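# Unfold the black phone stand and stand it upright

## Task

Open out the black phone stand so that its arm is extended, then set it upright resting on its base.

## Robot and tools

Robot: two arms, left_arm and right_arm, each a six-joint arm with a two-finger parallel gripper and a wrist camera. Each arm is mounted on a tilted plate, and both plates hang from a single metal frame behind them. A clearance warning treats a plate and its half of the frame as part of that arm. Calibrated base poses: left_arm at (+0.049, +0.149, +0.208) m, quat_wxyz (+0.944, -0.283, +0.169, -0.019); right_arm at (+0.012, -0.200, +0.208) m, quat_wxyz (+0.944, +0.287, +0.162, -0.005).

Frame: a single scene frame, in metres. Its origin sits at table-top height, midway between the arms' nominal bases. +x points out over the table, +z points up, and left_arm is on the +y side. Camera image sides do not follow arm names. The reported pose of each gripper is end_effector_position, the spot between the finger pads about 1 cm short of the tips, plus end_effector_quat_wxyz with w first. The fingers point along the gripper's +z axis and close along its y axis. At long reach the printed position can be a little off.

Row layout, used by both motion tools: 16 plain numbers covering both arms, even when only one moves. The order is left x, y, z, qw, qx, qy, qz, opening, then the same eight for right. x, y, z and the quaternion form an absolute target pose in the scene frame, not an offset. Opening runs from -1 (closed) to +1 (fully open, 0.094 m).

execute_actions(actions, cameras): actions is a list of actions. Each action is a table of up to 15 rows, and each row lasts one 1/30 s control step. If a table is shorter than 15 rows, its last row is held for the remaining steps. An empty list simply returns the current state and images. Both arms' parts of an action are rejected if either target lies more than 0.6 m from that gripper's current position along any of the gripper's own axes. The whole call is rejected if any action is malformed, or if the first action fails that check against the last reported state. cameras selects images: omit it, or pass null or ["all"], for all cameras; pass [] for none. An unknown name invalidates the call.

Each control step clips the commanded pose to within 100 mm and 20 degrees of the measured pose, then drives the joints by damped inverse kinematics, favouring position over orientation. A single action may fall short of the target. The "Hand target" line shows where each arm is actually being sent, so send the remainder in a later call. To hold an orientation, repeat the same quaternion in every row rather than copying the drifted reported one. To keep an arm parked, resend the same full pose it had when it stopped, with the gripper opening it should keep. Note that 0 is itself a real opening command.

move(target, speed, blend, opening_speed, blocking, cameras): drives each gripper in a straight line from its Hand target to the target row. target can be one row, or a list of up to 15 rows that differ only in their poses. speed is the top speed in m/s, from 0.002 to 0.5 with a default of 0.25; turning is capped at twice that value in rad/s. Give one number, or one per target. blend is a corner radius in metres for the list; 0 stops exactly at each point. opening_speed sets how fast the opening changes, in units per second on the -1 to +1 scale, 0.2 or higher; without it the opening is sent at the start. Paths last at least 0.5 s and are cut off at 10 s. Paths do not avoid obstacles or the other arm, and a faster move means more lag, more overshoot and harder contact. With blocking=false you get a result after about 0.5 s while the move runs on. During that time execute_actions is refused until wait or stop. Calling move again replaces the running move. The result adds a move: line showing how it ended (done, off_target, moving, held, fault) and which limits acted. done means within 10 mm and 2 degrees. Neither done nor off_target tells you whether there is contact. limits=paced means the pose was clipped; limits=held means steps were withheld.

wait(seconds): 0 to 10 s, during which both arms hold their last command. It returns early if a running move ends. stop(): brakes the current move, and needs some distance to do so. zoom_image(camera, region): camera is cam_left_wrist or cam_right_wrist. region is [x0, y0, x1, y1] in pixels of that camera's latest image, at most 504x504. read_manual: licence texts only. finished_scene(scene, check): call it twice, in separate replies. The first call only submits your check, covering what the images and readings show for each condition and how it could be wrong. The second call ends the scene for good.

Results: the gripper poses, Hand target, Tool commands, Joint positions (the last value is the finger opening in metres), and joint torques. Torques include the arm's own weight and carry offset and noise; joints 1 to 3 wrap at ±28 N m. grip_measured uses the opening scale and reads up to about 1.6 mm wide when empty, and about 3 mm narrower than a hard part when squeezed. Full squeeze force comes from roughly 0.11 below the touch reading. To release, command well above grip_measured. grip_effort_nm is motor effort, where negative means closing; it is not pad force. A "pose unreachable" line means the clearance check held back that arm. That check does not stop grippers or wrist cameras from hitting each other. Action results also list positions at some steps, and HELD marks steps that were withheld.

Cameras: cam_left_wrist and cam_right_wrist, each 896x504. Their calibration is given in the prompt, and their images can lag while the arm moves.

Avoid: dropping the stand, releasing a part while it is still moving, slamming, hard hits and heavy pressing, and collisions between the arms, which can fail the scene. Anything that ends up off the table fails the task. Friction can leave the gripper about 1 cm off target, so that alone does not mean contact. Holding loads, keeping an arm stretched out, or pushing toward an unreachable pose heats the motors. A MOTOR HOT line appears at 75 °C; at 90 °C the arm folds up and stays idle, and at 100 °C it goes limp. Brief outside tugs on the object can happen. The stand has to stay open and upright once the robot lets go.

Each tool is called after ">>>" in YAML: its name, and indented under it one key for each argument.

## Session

>>> execute_actions:
  actions: []

Scene clock: 0.00 s.
left_arm: end_effector_position=(+0.3727, -0.2662, +0.1293) grip_measured=+1.000 grip_effort_nm=n/a end_effector_quat_wxyz=(+0.131, +0.612, +0.763, -0.162) | right_arm: end_effector_position=(-0.1548, -0.5738, +0.2529) grip_measured=+1.000 grip_effort_nm=n/a end_effector_quat_wxyz=(-0.047, +0.983, +0.100, -0.147)
Joint positions: left_arm=[-0.829 2.78 1.905 -0.571 -0.356 0.58 0.094] | right_arm=[-2.332 1.58 1.444 -1.057 -0.359 0.744 0.094]
Joint velocities: left_arm=[-0.012 -0.017 0.002 0.037 0.051 -0.022 0] | right_arm=[0.002 -0.012 0.002 -0.037 -0.007 0.022 0]
Joint torques (N m): no reading
Motor temperatures (°C): left_arm=[30 35 30 28 29 28 26] | right_arm=[30 32 27 28 28 28 28]
Heat: left arm: 35 °C; right arm: 32 °C.
Hand target: left_arm +0.3699, -0.2697, +0.1341; +0.134, +0.615, +0.759, -0.166 | right_arm -0.1570, -0.5720, +0.2550; -0.049, +0.982, +0.097, -0.151
Tool commands: left_gripper/opening=+1.0 right_gripper/opening=+1.0
camera_calibration:
cam_left_wrist: T_world_to_cam=[[-0.971429, -0.222718, 0.0819873, 0.290746], [-0.221017, 0.974827, 0.0293853, 0.379577], [-0.0864681, 0.0104251, -0.9962, 0.250009], [0, 0, 0, 1]] pos_world=[0.38795, -0.307874, 0.214068]
cam_right_wrist: T_world_to_cam=[[-0.190621, 0.973145, 0.129043, 0.495963], [0.975249, 0.172729, 0.138036, 0.252318], [0.112039, 0.152162, -0.981985, 0.443098], [0, 0, 0, 1]] pos_world=[-0.201177, -0.593649, 0.336285]

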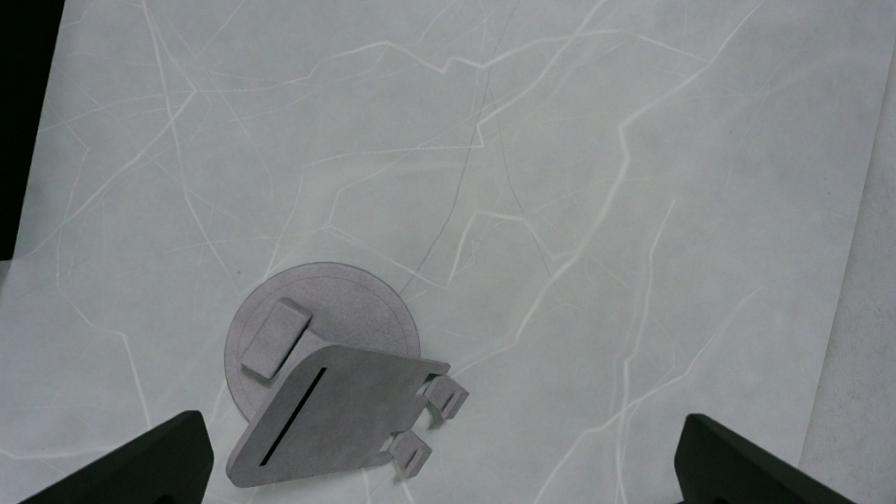

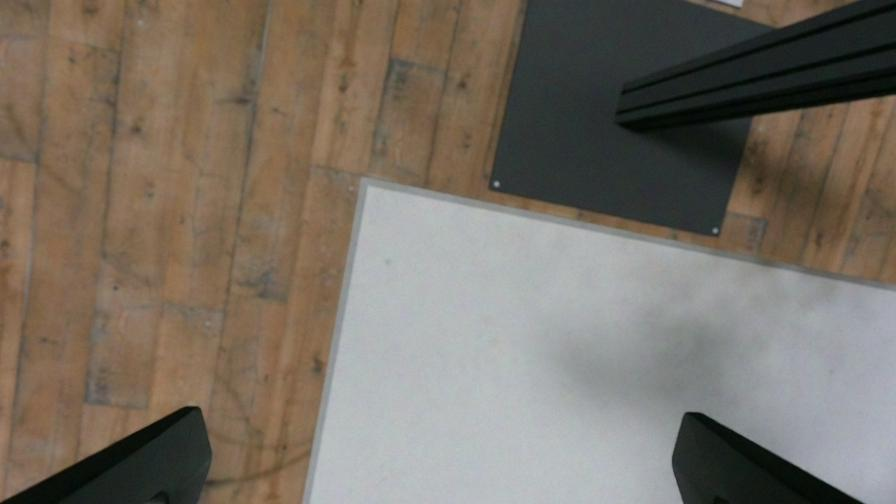

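>>> move:
  target:
    - [0.36,-0.2,0.25,0.08,0.707,0.7,-0.1,1,-0.155,-0.574,0.253,-0.047,0.983,0.1,-0.147,1]
    - [0.32,0.08,0.36,0,0.924,0.383,0,1,-0.155,-0.574,0.253,-0.047,0.983,0.1,-0.147,1]
  speed: 0.2
  blend: 0.04

Scene clock: 13.20 s.
left_arm: end_effector_position=(+0.3258, +0.0808, +0.3598) grip_measured=+1.000 grip_effort_nm=0.012 end_effector_quat_wxyz=(+0.063, +0.916, +0.396, +0.002) | right_arm: end_effector_position=(-0.1548, -0.5738, +0.2529) grip_measured=+1.000 grip_effort_nm=0.042 end_effector_quat_wxyz=(-0.047, +0.983, +0.100, -0.147)
Joint positions: left_arm=[-0.983 1.657 1.448 -1.552 -0.585 1.282 0.094] | right_arm=[-2.332 1.58 1.444 -1.057 -0.359 0.744 0.094]
Joint velocities: left_arm=[-0.012 -0.002 0.007 -0.066 0.022 0.037 0] | right_arm=[-0.017 -0.012 -0.012 -0.022 0.007 -0.037 0]
Joint torques (N m): left_arm=[-6.35 -2.92 6.04 0.11 -0.03 0.07] | right_arm=[-4.72 -6.57 4.59 0.3 0.16 0.01]
Motor temperatures (°C): left_arm=[32 39 31 29 29 28 26] | right_arm=[30 33 28 28 28 28 28]
Heat: left arm: 39 °C; right arm: 33 °C.
Hand target: left_arm +0.3205, +0.0793, +0.3602; +0.061, +0.923, +0.381, +0.007 | right_arm -0.1550, -0.5740, +0.2530; -0.047, +0.983, +0.100, -0.147
Off the commanded pose: left_arm 0.006 m, 7 deg | right_arm 0.000 m, 0 deg.
joint sent to its limit (left arm) — joint 4 (wrist pitch), lower limit. The joint targets are off in orientation, not in position.
move: off_target (left_arm)
camera_calibration:
cam_left_wrist: T_world_to_cam=[[-0.739015, 0.660645, -0.13193, 0.233366], [0.57895, 0.722931, 0.377078, -0.341165], [0.344491, 0.202285, -0.916737, 0.28747], [0, 0, 0, 1]] pos_world=[0.270948, 0.0343152, 0.422968]
cam_right_wrist: T_world_to_cam=[[-0.190621, 0.973145, 0.129043, 0.495963], [0.975249, 0.172729, 0.138036, 0.252318], [0.112039, 0.152162, -0.981985, 0.443098], [0, 0, 0, 1]] pos_world=[-0.201177, -0.593649, 0.336285]

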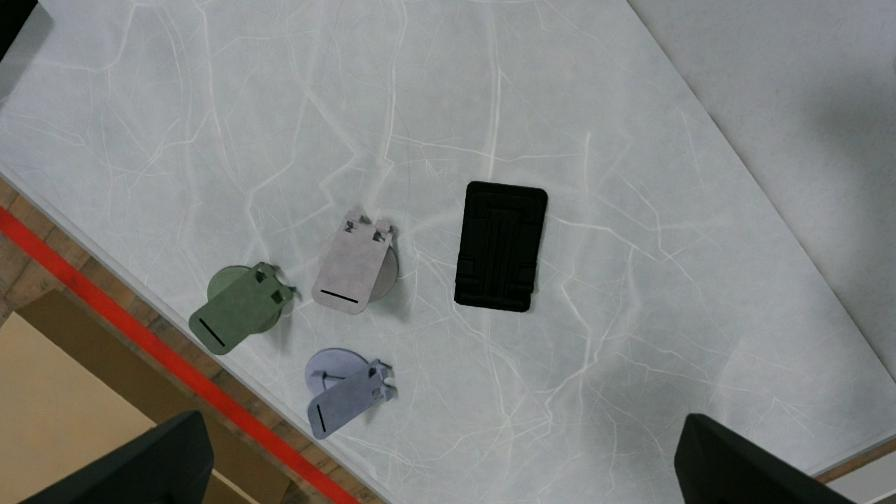

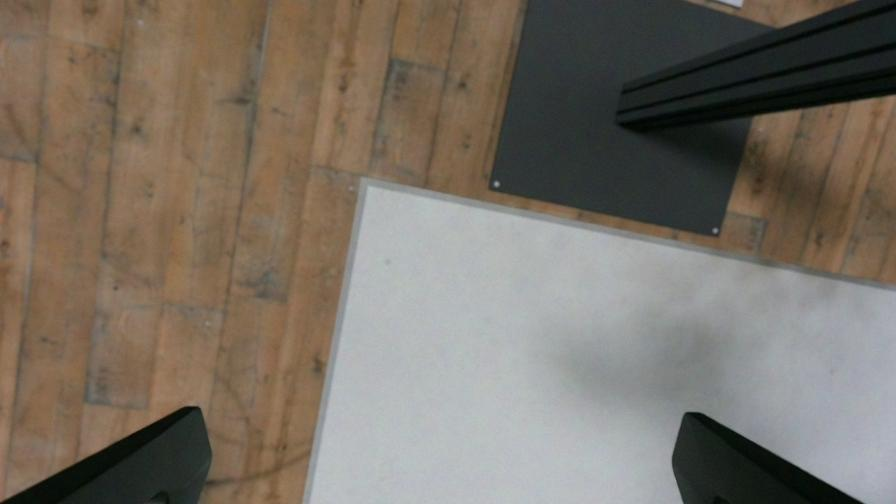

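>>> zoom_image:
  camera: "cam_left_wrist"
  region: [400, 160, 600, 330]

Scaled by 2.520.

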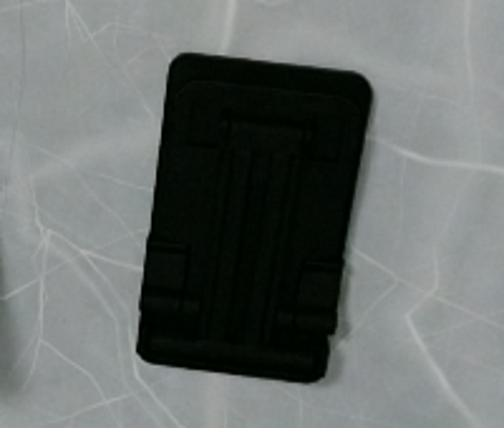

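>>> move:
  target:
    - [0.36,0.13,0.30,0,0.39,0.92,0,0.9,-0.02,-0.55,0.29,-0.1,0.9,0.4,0.05,1]
    - [0.40,0.165,0.22,0,-0.3665,0.93,0,0.9,0.25,-0.36,0.28,-0.183,0.683,0.683,0.183,1]
  speed: 0.2
  blend: 0.03

Scene clock: 74.40 s.
left_arm: end_effector_position=(+0.4025, +0.1640, +0.2212) grip_measured=+0.901 grip_effort_nm=-0.051 end_effector_quat_wxyz=(-0.001, -0.360, +0.933, +0.002) | right_arm: end_effector_position=(+0.2440, -0.3568, +0.2809) grip_measured=+1.000 grip_effort_nm=0.046 end_effector_quat_wxyz=(-0.185, +0.685, +0.674, +0.203)
Joint positions: left_arm=[-0.393 1.644 1.256 -1.09 -0.665 -1.138 0.089] | right_arm=[-0.487 1.051 1.22 -1.431 -0.143 1.014 0.094]
Joint velocities: left_arm=[-0.007 0.007 -0.032 -0.022 0.037 0.022 -0.001] | right_arm=[0.002 0.017 -0.012 0.022 0.022 0.037 0]
Joint torques (N m): left_arm=[-4.05 -6.58 5.74 -0.06 -0.12 -0.09] | right_arm=[1.66 -3.86 5.2 -0.25 -0.2 0.07]
Motor temperatures (°C): left_arm=[31 37 31 29 29 28 26] | right_arm=[30 35 28 28 28 28 28]
Heat: left arm: 37 °C; right arm: 35 °C.
Hand target: left_arm +0.4010, +0.1680, +0.2192; +0.001, -0.366, +0.931, +0.006 | right_arm +0.2497, -0.3594, +0.2767; -0.183, +0.687, +0.675, +0.199
Off the commanded pose: left_arm 0.003 m, 1 deg | right_arm 0.007 m, 3 deg.
move: off_target (right_arm)
camera_calibration:
cam_left_wrist: T_world_to_cam=[[0.686288, -0.727079, -0.0191173, -0.154279], [-0.652292, -0.626899, 0.426042, 0.312652], [-0.321751, -0.279918, -0.904501, 0.461712], [0, 0, 0, 1]] pos_world=[0.458377, 0.213069, 0.281467]
cam_right_wrist: T_world_to_cam=[[-0.999737, 0.0114564, -0.0198718, 0.253344], [-0.0101356, 0.556534, 0.830763, 0.00484895], [0.0205769, 0.830746, -0.556271, 0.537727], [0, 0, 0, 1]] pos_world=[0.242262, -0.452316, 0.300128]

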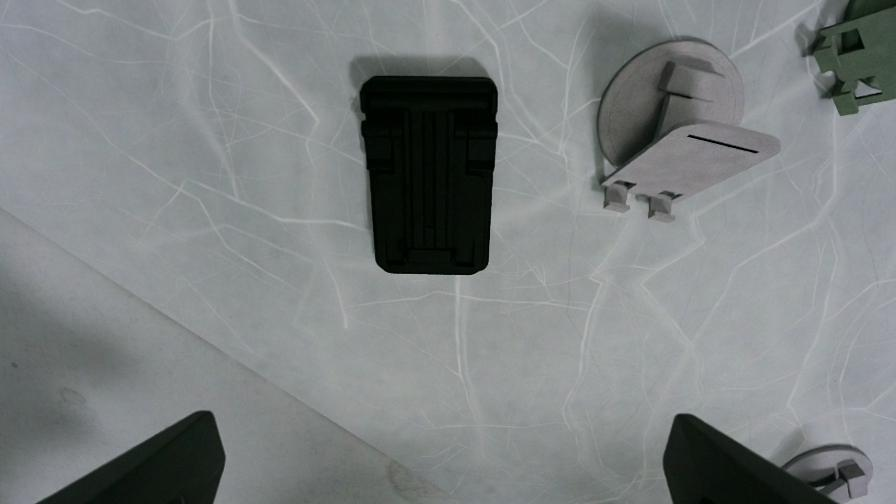

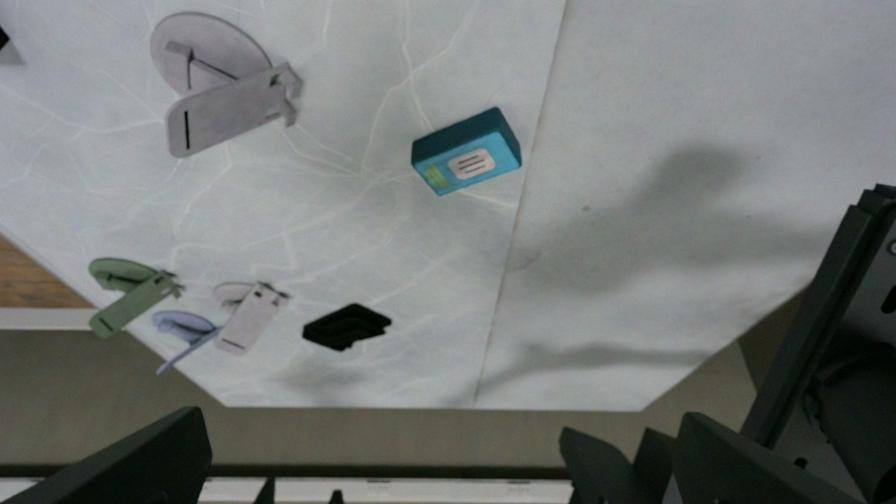

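>>> zoom_image:
  camera: "cam_left_wrist"
  region: [330, 50, 530, 290]

Scaled by 2.100.

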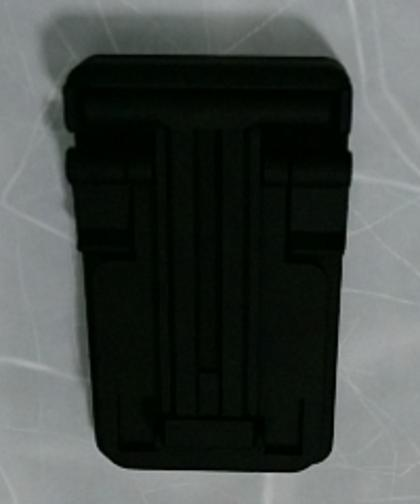

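>>> move:
  target:
    - [0.42,0.197,0.12,0,-0.3665,0.93,0,0.9,0.25,-0.36,0.28,-0.183,0.683,0.683,0.183,1]
    - [0.42,0.198,0.06,0,-0.3665,0.93,0,0.9,0.25,-0.36,0.28,-0.183,0.683,0.683,0.183,1]
  speed: 0.1
  cameras: ["cam_left_wrist"]

Scene clock: 87.47 s.
left_arm: end_effector_position=(+0.4261, +0.2035, +0.0678) grip_measured=+0.901 grip_effort_nm=-0.051 end_effector_quat_wxyz=(+0.010, -0.372, +0.928, +0.003) | right_arm: end_effector_position=(+0.2467, -0.3585, +0.2820) grip_measured=+1.000 grip_effort_nm=0.051 end_effector_quat_wxyz=(-0.179, +0.683, +0.682, +0.190)
Joint positions: left_arm=[0.001 1.837 1.068 -0.406 -0.581 -0.68 0.089] | right_arm=[-0.445 1.057 1.235 -1.431 -0.098 1.044 0.094]
Joint velocities: left_arm=[0.032 -0.022 0.002 0.037 0.022 0.007 0] | right_arm=[0.022 -0.017 -0.007 0.081 0.066 0.022 0]
Joint torques (N m): left_arm=[-4.34 -6.58 4.46 0 0.03 0.09] | right_arm=[1.69 -3.56 5.81 -0.39 -0.21 0.1]
Motor temperatures (°C): left_arm=[31 38 31 29 29 28 26] | right_arm=[30 34 29 28 28 28 28]
Heat: left arm: 38 °C; right arm: 34 °C.
Hand target: left_arm +0.4194, +0.1998, +0.0596; -0.001, -0.366, +0.931, +0.004 | right_arm +0.2497, -0.3600, +0.2800; -0.183, +0.683, +0.683, +0.184
Off the commanded pose: left_arm 0.011 m, 1 deg | right_arm 0.004 m, 1 deg.
move: off_target (left_arm)
camera_calibration:
cam_left_wrist: T_world_to_cam=[[0.706225, -0.707882, -0.0122569, -0.1575], [-0.643312, -0.648843, 0.40639, 0.420122], [-0.295629, -0.279118, -0.913617, 0.330911], [0, 0, 0, 1]] pos_world=[0.479327, 0.253465, 0.129662]
Images, in order (width x height): cam_left_wrist 896x504.

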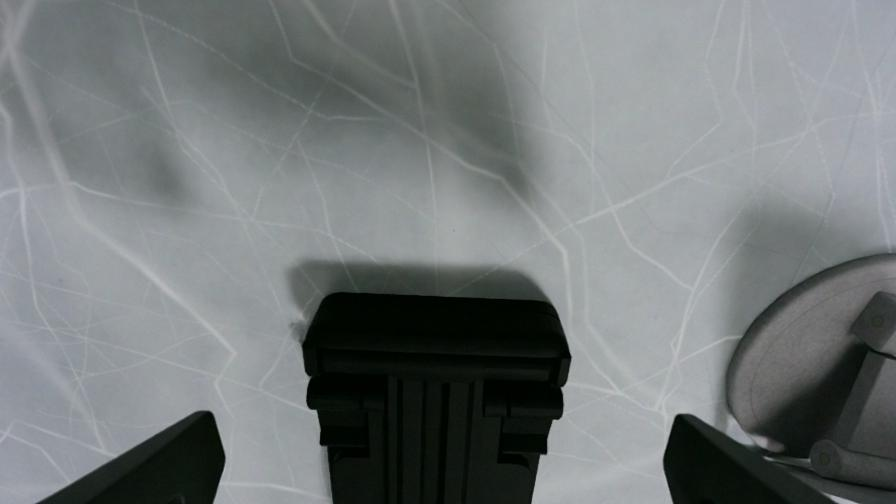

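>>> move:
  target: [0.417,0.195,0.013,0,-0.3665,0.93,0,0.9,0.25,-0.36,0.28,-0.183,0.683,0.683,0.183,1]
  speed: 0.06
  cameras: ["cam_left_wrist"]

Scene clock: 91.73 s.
left_arm: end_effector_position=(+0.4252, +0.1992, +0.0221) grip_measured=+0.901 grip_effort_nm=-0.051 end_effector_quat_wxyz=(+0.012, -0.373, +0.928, -0.001) | right_arm: end_effector_position=(+0.2466, -0.3586, +0.2819) grip_measured=+1.000 grip_effort_nm=0.046 end_effector_quat_wxyz=(-0.179, +0.684, +0.682, +0.189)
Joint positions: left_arm=[0.064 1.959 1.049 -0.221 -0.55 -0.608 0.089] | right_arm=[-0.445 1.057 1.235 -1.431 -0.097 1.046 0.094]
Joint velocities: left_arm=[-0.007 0.012 -0.002 0.007 -0.037 0.066 0] | right_arm=[-0.002 -0.012 -0.022 -0.051 -0.022 -0.022 0]
Joint torques (N m): left_arm=[-4.46 -6.76 3.78 0.03 0.08 0.04] | right_arm=[1.87 -3.52 5.83 -0.44 -0.22 0.09]
Motor temperatures (°C): left_arm=[31 38 31 29 29 28 26] | right_arm=[30 34 29 28 28 28 28]
Heat: left arm: 38 °C; right arm: 34 °C.
Hand target: left_arm +0.4166, +0.1952, +0.0131; +0.000, -0.366, +0.930, +0.000 | right_arm +0.2500, -0.3600, +0.2800; -0.183, +0.683, +0.683, +0.183
Off the commanded pose: left_arm 0.013 m, 2 deg | right_arm 0.004 m, 1 deg.
move: off_target (left_arm)
camera_calibration:
cam_left_wrist: T_world_to_cam=[[0.706563, -0.707639, -0.00403922, -0.160923], [-0.645934, -0.647263, 0.404747, 0.436192], [-0.289029, -0.28337, -0.91442, 0.285728], [0, 0, 0, 1]] pos_world=[0.478037, 0.249422, 0.0840784]
Images, in order (width x height): cam_left_wrist 896x504.

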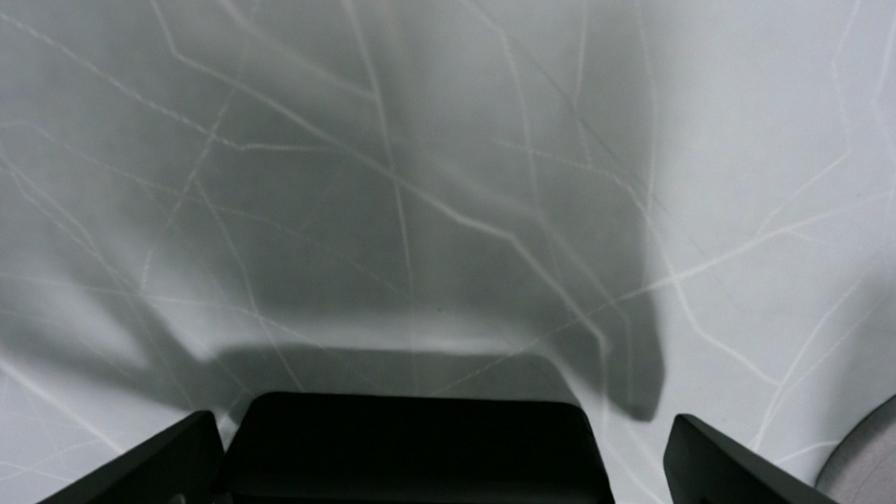

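>>> move:
  target: [0.411,0.189,0.011,0,-0.3665,0.93,0,0.9,0.25,-0.36,0.28,-0.183,0.683,0.683,0.183,1]
  speed: 0.05
  cameras: []

>>> move:
  target: [0.411,0.189,0.011,0,-0.3665,0.93,0,0.42,0.25,-0.36,0.28,-0.183,0.683,0.683,0.183,1]
  speed: 0.05
  opening_speed: 0.3
  cameras: ["cam_left_wrist"]

Scene clock: 95.43 s.
left_arm: end_effector_position=(+0.4198, +0.1967, +0.0195) grip_measured=+0.901 grip_effort_nm=-0.051 end_effector_quat_wxyz=(+0.013, -0.373, +0.928, -0.001) | right_arm: end_effector_position=(+0.2466, -0.3587, +0.2819) grip_measured=+1.000 grip_effort_nm=0.042 end_effector_quat_wxyz=(-0.179, +0.684, +0.682, +0.189)
Joint positions: left_arm=[0.064 1.959 1.023 -0.194 -0.55 -0.608 0.089] | right_arm=[-0.445 1.057 1.235 -1.431 -0.097 1.046 0.094]
Joint velocities: left_arm=[-0.002 -0.007 0.002 -0.022 -0.022 -0.066 0.001] | right_arm=[0.012 -0.012 -0.007 0.051 -0.007 -0.022 0]
Joint torques (N m): left_arm=[-5.26 -6.42 3.41 0.03 0.03 -0.07] | right_arm=[1.99 -3.7 5.85 -0.42 -0.23 0.09]
Motor temperatures (°C): left_arm=[31 38 31 29 29 28 26] | right_arm=[30 34 29 28 28 28 28]
Heat: left arm: 38 °C; right arm: 34 °C.
Hand target: left_arm +0.4109, +0.1891, +0.0113; +0.000, -0.367, +0.930, +0.000 | right_arm +0.2500, -0.3600, +0.2800; -0.183, +0.683, +0.683, +0.183
Off the commanded pose: left_arm 0.014 m, 2 deg | right_arm 0.004 m, 1 deg.
move: off_target (left_arm)
No camera images: "cameras" was empty.

Scene clock: 97.23 s.
left_arm: end_effector_position=(+0.4200, +0.1967, +0.0195) grip_measured=+0.479 grip_effort_nm=-0.994 end_effector_quat_wxyz=(+0.013, -0.373, +0.928, -0.001) | right_arm: end_effector_position=(+0.2466, -0.3587, +0.2819) grip_measured=+1.000 grip_effort_nm=0.051 end_effector_quat_wxyz=(-0.179, +0.684, +0.682, +0.189)
Joint positions: left_arm=[0.064 1.959 1.023 -0.193 -0.55 -0.608 0.069] | right_arm=[-0.445 1.057 1.235 -1.431 -0.097 1.046 0.094]
Joint velocities: left_arm=[-0.007 -0.007 -0.007 -0.037 -0.022 0.007 0] | right_arm=[-0.002 -0.022 0.002 -0.007 -0.037 0.051 0]
Joint torques (N m): left_arm=[-5.22 -6.38 3.44 0.05 0.03 -0.07] | right_arm=[1.62 -3.52 5.75 -0.4 -0.22 0.05]
Motor temperatures (°C): left_arm=[31 38 31 29 29 28 26] | right_arm=[30 34 29 28 28 28 28]
Heat: left arm: 38 °C; right arm: 34 °C.
Hand target: left_arm +0.4108, +0.1891, +0.0113; +0.000, -0.366, +0.930, +0.000 | right_arm +0.2500, -0.3600, +0.2800; -0.183, +0.683, +0.683, +0.183
Off the commanded pose: left_arm 0.015 m, 2 deg | right_arm 0.004 m, 1 deg.
move: off_target (left_arm)
camera_calibration:
cam_left_wrist: T_world_to_cam=[[0.706852, -0.707355, -0.00295612, -0.159109], [-0.646219, -0.647447, 0.403996, 0.432448], [-0.287683, -0.283655, -0.914756, 0.280645], [0, 0, 0, 1]] pos_world=[0.47266, 0.247047, 0.0815442]
Images, in order (width x height): cam_left_wrist 896x504.

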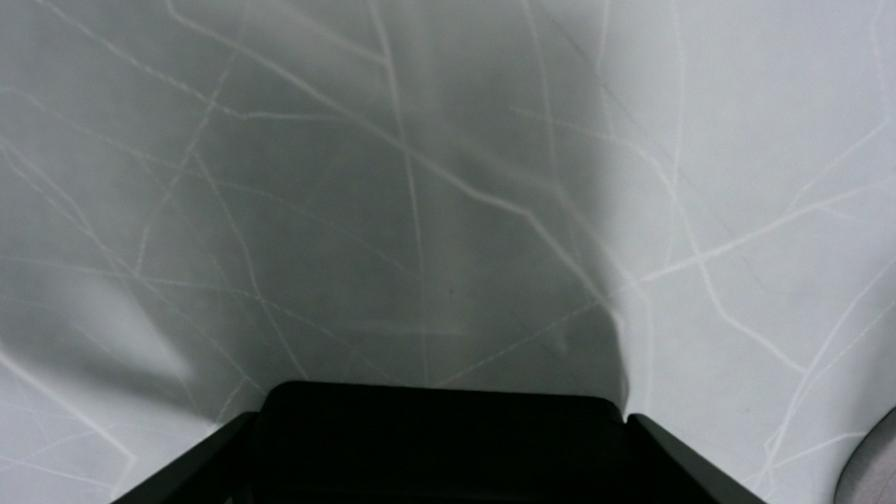

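>>> move:
  target:
    - [0.413,0.189,0.055,0,-0.3665,0.93,0,0.42,0.25,-0.36,0.28,-0.183,0.683,0.683,0.183,1]
    - [0.37,0.13,0.06,0,0.174,0.985,0,0.42,0.25,-0.36,0.28,-0.183,0.683,0.683,0.183,1]
    - [0.32,0.055,0.055,0,0.707,0.707,0,0.42,0.25,-0.36,0.28,-0.183,0.683,0.683,0.183,1]
  speed: 0.1

Scene clock: 112.83 s.
left_arm: end_effector_position=(+0.3455, +0.0869, +0.0578) grip_measured=+0.477 grip_effort_nm=-1.018 end_effector_quat_wxyz=(+0.007, +0.521, +0.854, -0.002) | right_arm: end_effector_position=(+0.2465, -0.3587, +0.2819) grip_measured=+1.000 grip_effort_nm=0.046 end_effector_quat_wxyz=(-0.179, +0.684, +0.682, +0.189)
Joint positions: left_arm=[-0.294 1.987 0.81 -0.205 -0.643 0.83 0.069] | right_arm=[-0.445 1.057 1.235 -1.431 -0.096 1.046 0.094]
Joint velocities: left_arm=[0.002 0.007 0.012 -0.037 -0.037 0.007 0] | right_arm=[-0.007 -0.002 0.002 -0.037 0.066 0.007 0]
Joint torques (N m): left_arm=[-7.73 -5.16 3.15 -0.02 -0.07 0.04] | right_arm=[1.89 -3.59 5.59 -0.42 -0.19 0.09]
Motor temperatures (°C): left_arm=[31 38 31 29 29 28 27] | right_arm=[30 34 29 28 28 28 28]
Heat: left arm: 38 °C; right arm: 34 °C.
Hand target: left_arm +0.3383, +0.0798, +0.0570; +0.004, +0.538, +0.843, -0.001 | right_arm +0.2500, -0.3600, +0.2800; -0.183, +0.683, +0.683, +0.183
Off the commanded pose: left_arm 0.041 m, 27 deg | right_arm 0.004 m, 1 deg.
move: off_target (left_arm; path cut at 10 s); path passed 2 of 3 targets
camera_calibration:
cam_left_wrist: T_world_to_cam=[[-0.879268, -0.475962, -0.0186342, 0.344738], [-0.440558, 0.797745, 0.411719, 0.1006], [-0.181097, 0.370221, -0.91112, 0.169281], [0, 0, 0, 1]] pos_world=[0.378093, 0.0211575, 0.11924]
cam_right_wrist: T_world_to_cam=[[-0.999905, -0.00382558, -0.0132736, 0.248614], [-0.0130199, 0.582062, 0.81304, 0.0200343], [0.00461569, 0.813136, -0.582056, 0.544751], [0, 0, 0, 1]] pos_world=[0.246337, -0.453667, 0.304087]

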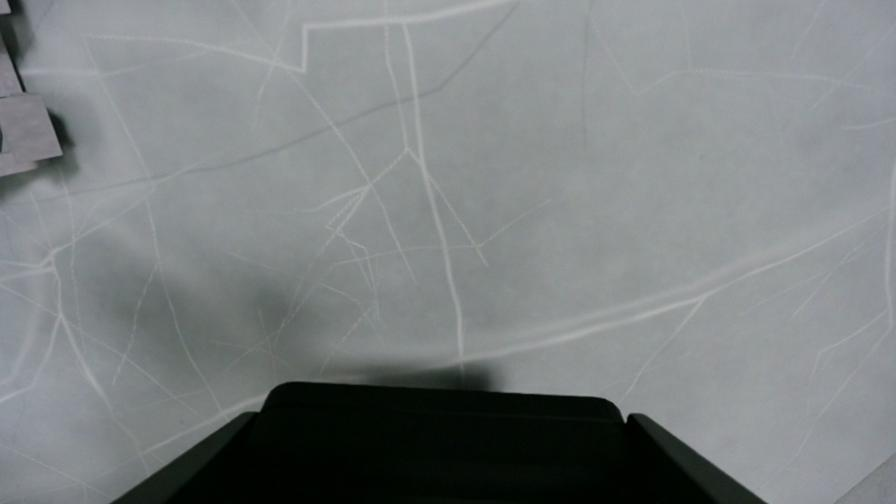

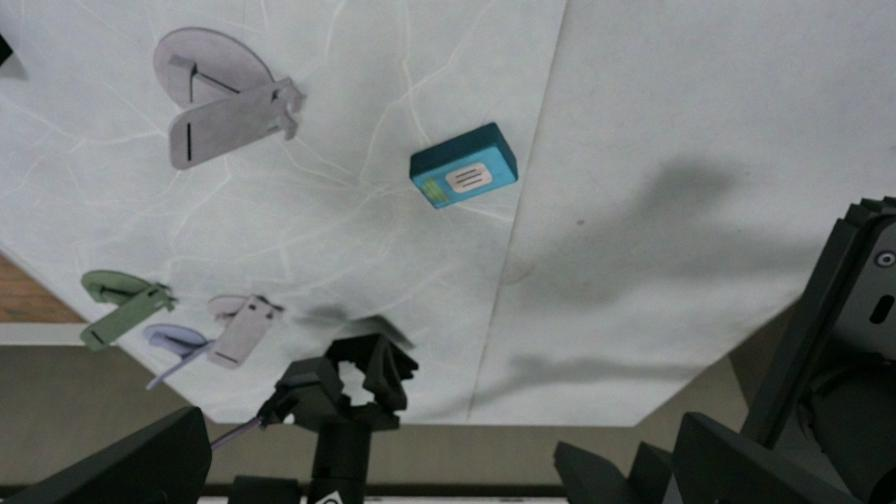

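>>> move:
  target: [0.318,0.048,0.048,0,0.707,0.707,0,0.42,0.25,-0.36,0.28,-0.183,0.683,0.683,0.183,1]
  speed: 0.12

Scene clock: 116.40 s.
left_arm: end_effector_position=(+0.3260, +0.0535, +0.0486) grip_measured=+0.477 grip_effort_nm=-1.018 end_effector_quat_wxyz=(+0.004, +0.692, +0.722, -0.001) | right_arm: end_effector_position=(+0.2465, -0.3587, +0.2819) grip_measured=+1.000 grip_effort_nm=0.037 end_effector_quat_wxyz=(-0.179, +0.684, +0.682, +0.189)
Joint positions: left_arm=[-0.38 2.104 0.81 -0.159 -0.657 1.152 0.069] | right_arm=[-0.445 1.057 1.235 -1.431 -0.096 1.046 0.094]
Joint velocities: left_arm=[-0.012 -0.027 0.017 0.037 0.007 0.066 -0.001] | right_arm=[0.002 0.002 -0.002 -0.022 0.022 -0.037 0]
Joint torques (N m): left_arm=[-7.97 -5.16 2.86 -0.07 -0.08 0.03] | right_arm=[1.98 -3.63 5.63 -0.39 -0.15 0.11]
Motor temperatures (°C): left_arm=[31 37 31 29 29 28 27] | right_arm=[30 34 29 28 28 28 28]
Heat: left arm: 37 °C; right arm: 34 °C.
Hand target: left_arm +0.3180, +0.0476, +0.0480; +0.001, +0.707, +0.707, +0.000 | right_arm +0.2500, -0.3600, +0.2800; -0.183, +0.683, +0.683, +0.183
Off the commanded pose: left_arm 0.010 m, 2 deg | right_arm 0.004 m, 1 deg.
move: done
camera_calibration:
cam_left_wrist: T_world_to_cam=[[-0.997835, -0.0629422, -0.0190758, 0.328128], [-0.0651555, 0.906492, 0.417165, -0.00602392], [-0.00896524, 0.417505, -0.908631, 0.110984], [0, 0, 0, 1]] pos_world=[0.32802, -0.0202225, 0.109616]
cam_right_wrist: T_world_to_cam=[[-0.999905, -0.00382558, -0.0132736, 0.248614], [-0.0130199, 0.582062, 0.81304, 0.0200343], [0.00461569, 0.813136, -0.582056, 0.544751], [0, 0, 0, 1]] pos_world=[0.246337, -0.453667, 0.304087]

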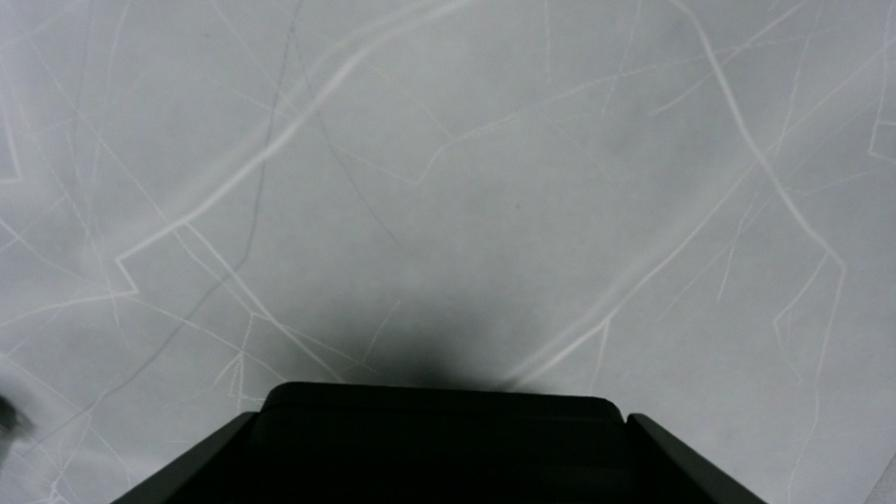

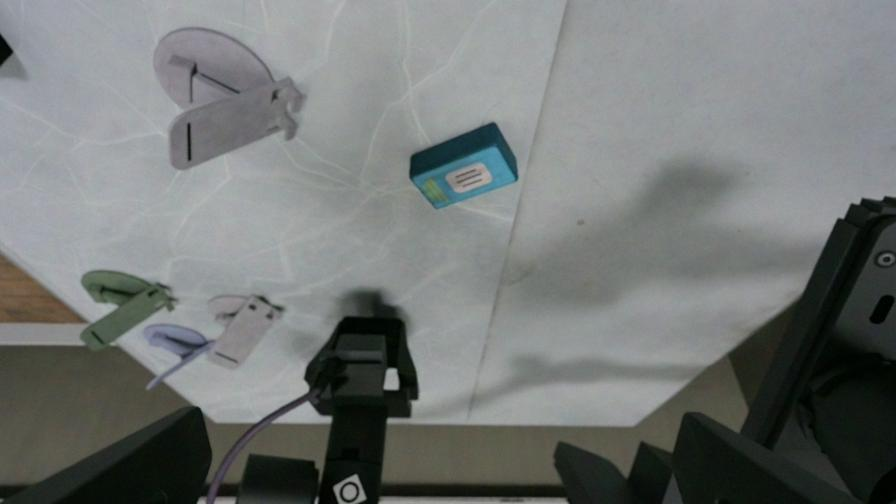

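>>> move:
  target:
    - [0.318,0.048,0.028,0,0.707,0.707,0,0.42,0.25,-0.36,0.28,-0.183,0.683,0.683,0.183,1]
    - [0.318,0.048,0.013,0,0.707,0.707,0,0.42,0.25,-0.36,0.28,-0.183,0.683,0.683,0.183,1]
  speed: [0.05,0.02]
  cameras: ["cam_right_wrist"]

Scene clock: 120.33 s.
left_arm: end_effector_position=(+0.3247, +0.0474, +0.0199) grip_measured=+0.477 grip_effort_nm=-1.018 end_effector_quat_wxyz=(+0.008, +0.703, +0.712, +0.004) | right_arm: end_effector_position=(+0.2465, -0.3587, +0.2819) grip_measured=+1.000 grip_effort_nm=0.046 end_effector_quat_wxyz=(-0.179, +0.684, +0.682, +0.189)
Joint positions: left_arm=[-0.339 2.211 0.81 -0.007 -0.659 1.241 0.069] | right_arm=[-0.445 1.057 1.235 -1.431 -0.096 1.046 0.094]
Joint velocities: left_arm=[-0.012 0.002 -0.022 0.007 -0.066 -0.022 0] | right_arm=[-0.017 -0.002 -0.012 -0.022 -0.007 0.007 0]
Joint torques (N m): left_arm=[-4.94 -5.22 2.59 0.05 0.01 0.11] | right_arm=[1.74 -3.44 5.63 -0.42 -0.19 0.1]
Motor temperatures (°C): left_arm=[32 37 30 29 29 28 27] | right_arm=[30 34 29 28 28 28 28]
Heat: left arm: 37 °C; right arm: 34 °C.
Hand target: left_arm +0.3177, +0.0483, +0.0130; -0.001, +0.707, +0.707, +0.000 | right_arm +0.2500, -0.3600, +0.2800; -0.183, +0.683, +0.683, +0.183
Off the commanded pose: left_arm 0.010 m, 1 deg | right_arm 0.004 m, 1 deg.
move: done
camera_calibration:
cam_right_wrist: T_world_to_cam=[[-0.999905, -0.00382558, -0.0132736, 0.248614], [-0.0130199, 0.582062, 0.81304, 0.0200343], [0.00461569, 0.813136, -0.582056, 0.544751], [0, 0, 0, 1]] pos_world=[0.246337, -0.453667, 0.304087]
Images, in order (width x height): cam_right_wrist 896x504.

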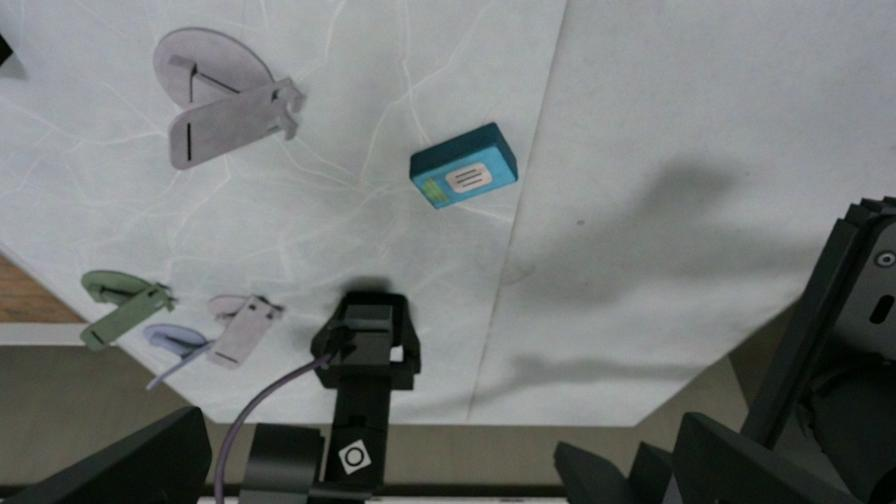

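>>> move:
  target: [0.318,0.048,0.013,0,0.707,0.707,0,0.85,0.25,-0.36,0.28,-0.183,0.683,0.683,0.183,1]
  speed: 0.02
  opening_speed: 0.3
  cameras: []

>>> move:
  target:
    - [0.319,0.05,0.10,0,0.707,0.707,0,0.85,0.25,-0.36,0.28,-0.183,0.683,0.683,0.183,1]
    - [0.319,0.08,0.18,0,0,1,0,0.85,0.25,-0.36,0.28,-0.183,0.683,0.683,0.183,1]
    - [0.319,0.13,0.18,0,-0.707,0.707,0,0.85,0.27,-0.22,0.25,-0.183,0.683,0.683,0.183,1]
  speed: 0.15

Scene clock: 126.23 s.
left_arm: end_effector_position=(+0.3264, +0.0469, +0.0199) grip_measured=+0.849 grip_effort_nm=0.085 end_effector_quat_wxyz=(+0.011, +0.703, +0.711, +0.006) | right_arm: end_effector_position=(+0.2465, -0.3588, +0.2818) grip_measured=+1.000 grip_effort_nm=0.046 end_effector_quat_wxyz=(-0.178, +0.684, +0.682, +0.188)
Joint positions: left_arm=[-0.339 2.211 0.81 0.001 -0.659 1.247 0.087] | right_arm=[-0.445 1.057 1.235 -1.431 -0.096 1.046 0.094]
Joint velocities: left_arm=[0.022 -0.012 0.032 0.007 -0.022 0.007 0] | right_arm=[0.007 -0.012 -0.007 -0.11 0.037 0.037 0]
Joint torques (N m): left_arm=[-4.93 -5.19 2.5 -0.01 0.03 0.06] | right_arm=[2.09 -3.62 5.87 -0.4 -0.21 0.05]
Motor temperatures (°C): left_arm=[31 37 30 29 29 28 27] | right_arm=[30 34 29 28 28 28 28]
Heat: left arm: 37 °C; right arm: 34 °C.
Hand target: left_arm +0.3179, +0.0481, +0.0133; +0.000, +0.707, +0.707, +0.000 | right_arm +0.2499, -0.3601, +0.2800; -0.183, +0.683, +0.683, +0.183
Off the commanded pose: left_arm 0.011 m, 2 deg | right_arm 0.004 m, 1 deg.
move: off_target (left_arm)
No camera images: "cameras" was empty.

Scene clock: 136.83 s.
left_arm: end_effector_position=(+0.3235, +0.1109, +0.1810) grip_measured=+0.849 grip_effort_nm=0.081 end_effector_quat_wxyz=(+0.000, -0.562, +0.827, -0.009) | right_arm: end_effector_position=(+0.2675, -0.2574, +0.2616) grip_measured=+1.000 grip_effort_nm=0.037 end_effector_quat_wxyz=(-0.186, +0.684, +0.678, +0.194)
Joint positions: left_arm=[-0.539 1.606 0.861 -0.822 -0.665 -1.765 0.087] | right_arm=[0.069 1.069 0.974 -1.153 0.052 1.538 0.094]
Joint velocities: left_arm=[-0.017 0.007 0.002 -0.007 -0.007 -0.051 -0.001] | right_arm=[-0.017 -0.002 0.012 0.051 -0.066 0.037 0]
Joint torques (N m): left_arm=[-3.43 -6.04 5.38 -0.24 -0.03 -0.06] | right_arm=[2.61 -1.96 3.43 0.21 -0.25 0.12]
Motor temperatures (°C): left_arm=[31 37 31 28 29 28 27] | right_arm=[30 34 29 28 28 28 28]
Heat: left arm: 37 °C; right arm: 34 °C.
Hand target: left_arm +0.3195, +0.1174, +0.1809; -0.001, -0.565, +0.825, -0.003 | right_arm +0.2664, -0.2535, +0.2564; -0.188, +0.683, +0.681, +0.185
Off the commanded pose: left_arm 0.020 m, 22 deg | right_arm 0.039 m, 1 deg.
move: off_target (left_arm, right_arm; path cut at 10 s); path passed 2 of 3 targets
camera_calibration:
cam_left_wrist: T_world_to_cam=[[0.936893, -0.349615, -0.000632917, -0.265714], [-0.31479, -0.844356, 0.433555, 0.158534], [-0.152112, -0.405996, -0.901127, 0.3436], [0, 0, 0, 1]] pos_world=[0.351116, 0.180462, 0.240726]
cam_right_wrist: T_world_to_cam=[[-0.999957, 0.00024472, -0.00923241, 0.269661], [-0.00746107, 0.567769, 0.823154, -0.0299899], [0.00544332, 0.823188, -0.567743, 0.449121], [0, 0, 0, 1]] pos_world=[0.266981, -0.35275, 0.282161]

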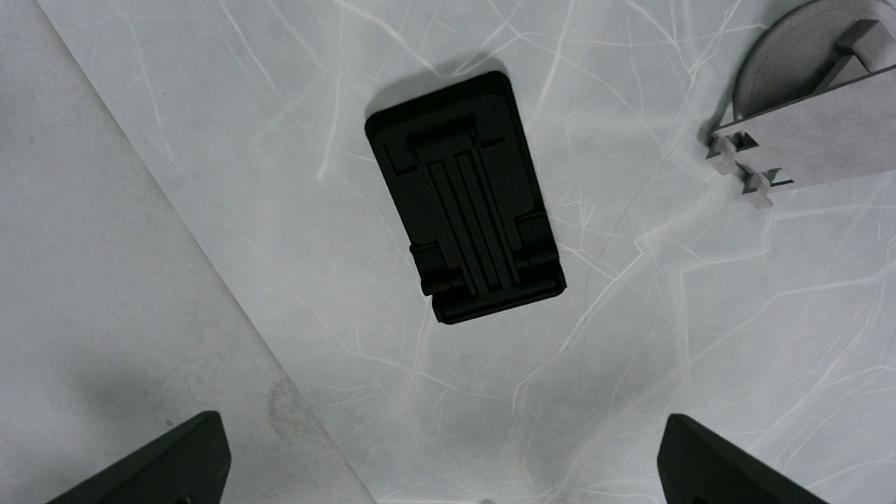

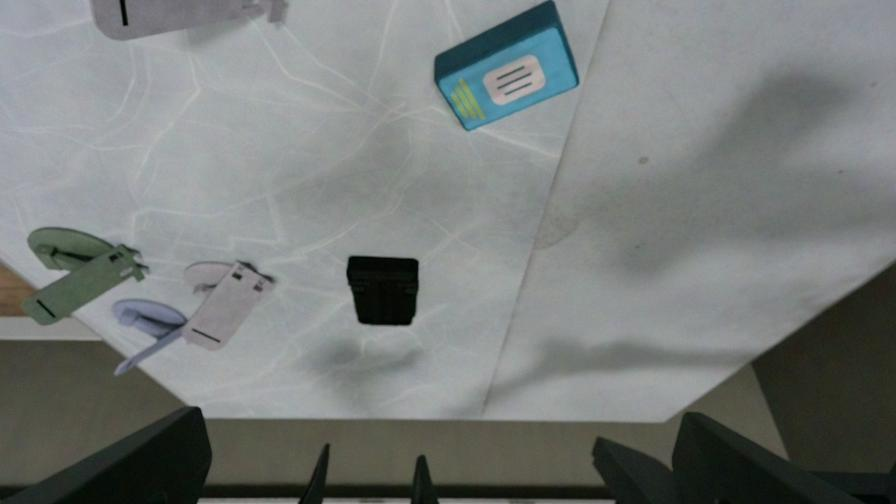

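>>> move:
  target:
    - [0.319,0.13,0.17,0,-0.707,0.707,0,0.85,0.31,-0.09,0.17,-0.183,0.683,0.683,0.183,0.85]
    - [0.319,0.14,0.14,0,-0.707,0.707,0,0.85,0.327,0.012,0.10,-0.183,0.683,0.683,0.183,0.85]
  speed: 0.12

Scene clock: 143.13 s.
left_arm: end_effector_position=(+0.3223, +0.1384, +0.1415) grip_measured=+0.849 grip_effort_nm=0.076 end_effector_quat_wxyz=(-0.002, +0.707, -0.707, +0.001) | right_arm: end_effector_position=(+0.3362, +0.0043, +0.1029) grip_measured=+0.852 grip_effort_nm=-0.076 end_effector_quat_wxyz=(-0.190, +0.685, +0.678, +0.187)
Joint positions: left_arm=[-0.369 1.578 0.747 -0.617 -0.665 -1.937 0.087] | right_arm=[0.465 2.146 1.008 -0.169 0.168 1.928 0.087]
Joint velocities: left_arm=[0.007 0.012 -0.007 -0.037 -0.022 -0.037 0] | right_arm=[-0.002 -0.002 -0.002 -0.022 -0.022 0.037 0.002]
Joint torques (N m): left_arm=[-3.07 -5.31 4.74 -0.06 0.01 0.06] | right_arm=[8.16 -5 3.54 0.44 -0.26 0.1]
Motor temperatures (°C): left_arm=[31 37 31 28 29 28 27] | right_arm=[30 33 28 28 28 28 28]
Heat: left arm: 37 °C; right arm: 33 °C.
Hand target: left_arm +0.3191, +0.1410, +0.1398; -0.001, +0.707, -0.707, -0.002 | right_arm +0.3328, +0.0121, +0.0998; -0.188, +0.683, +0.682, +0.183
Off the commanded pose: left_arm 0.004 m, 0 deg | right_arm 0.012 m, 1 deg.
move: off_target (right_arm)
camera_calibration:
cam_left_wrist: T_world_to_cam=[[0.999703, 0.0218035, -0.0108769, -0.325194], [0.0243586, -0.905309, 0.424055, 0.0989491], [-0.000601102, -0.424194, -0.905571, 0.273283], [0, 0, 0, 1]] pos_world=[0.322852, 0.212595, 0.20198]
cam_right_wrist: T_world_to_cam=[[-0.999972, -0.00232954, 0.0070564, 0.335207], [0.00447019, 0.569981, 0.821645, -0.0513315], [-0.00593607, 0.821654, -0.569955, 0.147263], [0, 0, 0, 1]] pos_world=[0.336302, -0.0909604, 0.123744]

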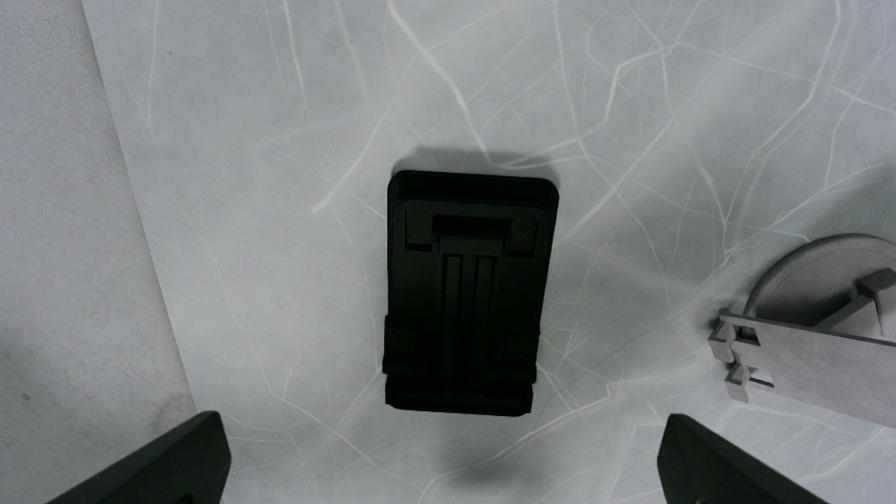

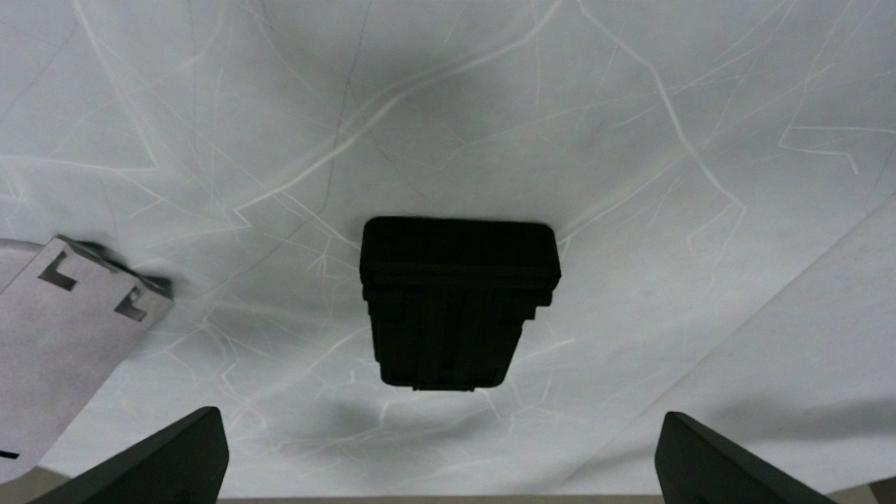

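>>> move:
  target:
    - [0.328,0.145,0.12,0,-0.707,0.707,0,0.85,0.324,0.034,0.062,-0.183,0.683,0.683,0.183,0.85]
    - [0.328,0.145,0.08,0,-0.707,0.707,0,0.85,0.322,0.052,0.026,-0.183,0.683,0.683,0.183,0.85]
  speed: 0.06

Scene clock: 150.50 s.
left_arm: end_effector_position=(+0.3355, +0.1465, +0.0856) grip_measured=+0.849 grip_effort_nm=0.081 end_effector_quat_wxyz=(-0.008, +0.712, -0.702, +0.007) | right_arm: end_effector_position=(+0.3292, +0.0515, +0.0370) grip_measured=+0.852 grip_effort_nm=-0.076 end_effector_quat_wxyz=(-0.183, +0.685, +0.678, +0.193)
Joint positions: left_arm=[-0.198 1.706 0.69 -0.284 -0.636 -1.727 0.087] | right_arm=[0.455 2.444 1.093 0.062 0.173 1.909 0.087]
Joint velocities: left_arm=[-0.017 0.012 0.002 -0.037 -0.022 -0.066 0] | right_arm=[0.012 -0.012 -0.007 -0.051 -0.051 -0.007 -0.001]
Joint torques (N m): left_arm=[-3.43 -4.29 3.73 -0.03 0.04 0.08] | right_arm=[6.6 -5.33 2.58 0.55 -0.32 -0.15]
Motor temperatures (°C): left_arm=[31 37 31 28 29 28 26] | right_arm=[31 33 28 28 28 28 28]
Heat: left arm: 37 °C; right arm: 33 °C.
Hand target: left_arm +0.3277, +0.1459, +0.0798; +0.000, +0.707, -0.707, -0.002 | right_arm +0.3233, +0.0524, +0.0261; -0.183, +0.683, +0.683, +0.183
Off the commanded pose: left_arm 0.009 m, 1 deg | right_arm 0.013 m, 1 deg.
move: off_target (right_arm)
camera_calibration:
cam_left_wrist: T_world_to_cam=[[0.999381, 0.034505, 0.00685794, -0.342374], [0.0283386, -0.905102, 0.424248, 0.128291], [0.0208458, -0.423791, -0.90552, 0.218777], [0, 0, 0, 1]] pos_world=[0.333965, 0.220646, 0.146028]
cam_right_wrist: T_world_to_cam=[[-0.999945, 0.00201686, -0.0103189, 0.329177], [-0.00731482, 0.571534, 0.820546, -0.0202016], [0.00755251, 0.820576, -0.571487, 0.0664663], [0, 0, 0, 1]] pos_world=[0.32851, -0.0436587, 0.0579578]

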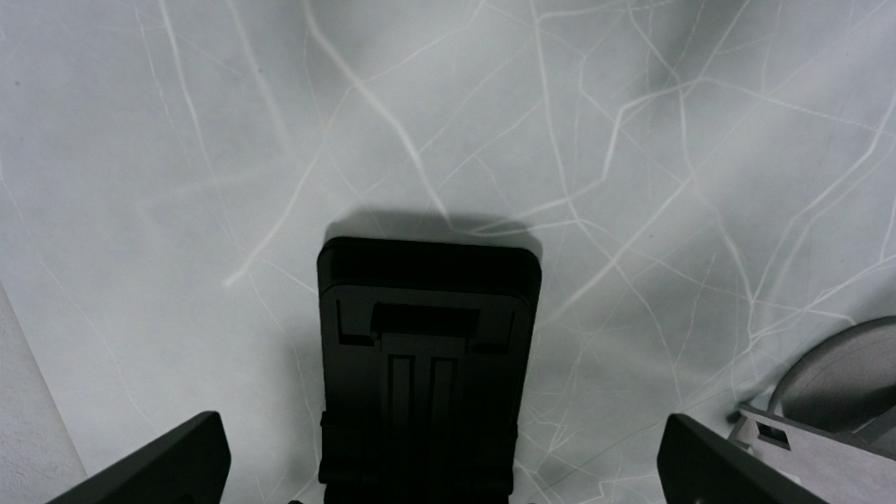

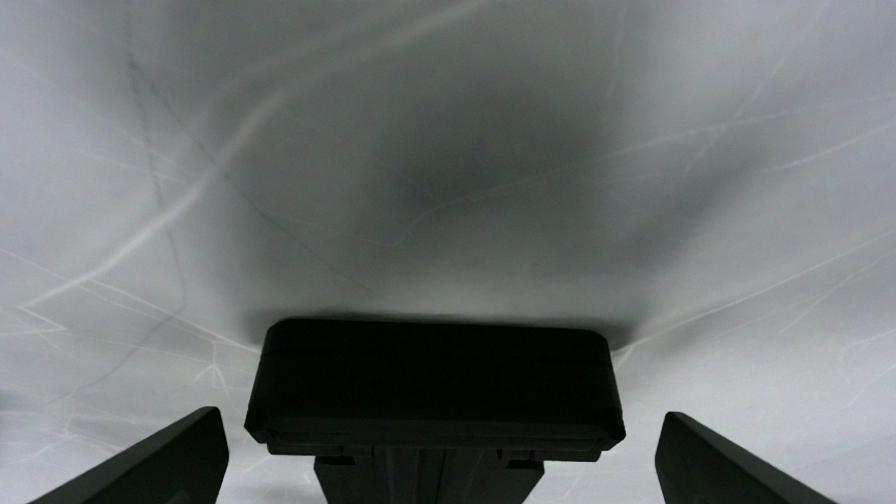

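>>> move:
  target: [0.328,0.145,0.08,0,-0.707,0.707,0,0.85,0.322,0.050,0.013,-0.183,0.683,0.683,0.183,0.85]
  speed: 0.04
  cameras: ["cam_right_wrist"]

Scene clock: 153.03 s.
left_arm: end_effector_position=(+0.3360, +0.1459, +0.0856) grip_measured=+0.849 grip_effort_nm=0.081 end_effector_quat_wxyz=(-0.008, +0.712, -0.702, +0.009) | right_arm: end_effector_position=(+0.3285, +0.0478, +0.0236) grip_measured=+0.852 grip_effort_nm=-0.076 end_effector_quat_wxyz=(-0.180, +0.686, +0.679, +0.191)
Joint positions: left_arm=[-0.198 1.706 0.69 -0.281 -0.633 -1.726 0.087] | right_arm=[0.428 2.473 1.093 0.094 0.173 1.884 0.087]
Joint velocities: left_arm=[0.012 -0.017 0.012 -0.022 -0.051 0.022 0] | right_arm=[0.007 0.002 -0.007 -0.007 0.007 0.022 0.001]
Joint torques (N m): left_arm=[-3.45 -4.57 3.58 -0.03 0.04 0.04] | right_arm=[6.68 -5.22 2.47 0.49 -0.34 -0.15]
Motor temperatures (°C): left_arm=[31 37 31 28 29 28 26] | right_arm=[31 34 28 28 28 28 28]
Heat: left arm: 37 °C; right arm: 34 °C.
Hand target: left_arm +0.3279, +0.1451, +0.0802; +0.000, +0.707, -0.707, +0.000 | right_arm +0.3219, +0.0497, +0.0131; -0.183, +0.683, +0.683, +0.183
Off the commanded pose: left_arm 0.010 m, 2 deg | right_arm 0.013 m, 1 deg.
move: off_target (right_arm)
camera_calibration:
cam_right_wrist: T_world_to_cam=[[-0.999928, 0.00322313, -0.0115931, 0.328322], [-0.00760322, 0.577507, 0.81635, -0.00723388], [0.00932631, 0.816379, -0.577441, 0.0617103], [0, 0, 0, 1]] pos_world=[0.327668, -0.0472596, 0.0453457]
Images, in order (width x height): cam_right_wrist 896x504.

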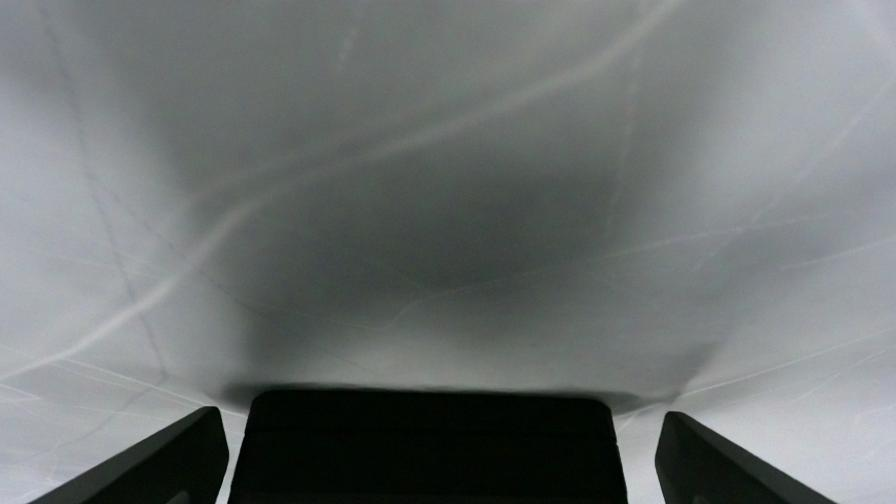

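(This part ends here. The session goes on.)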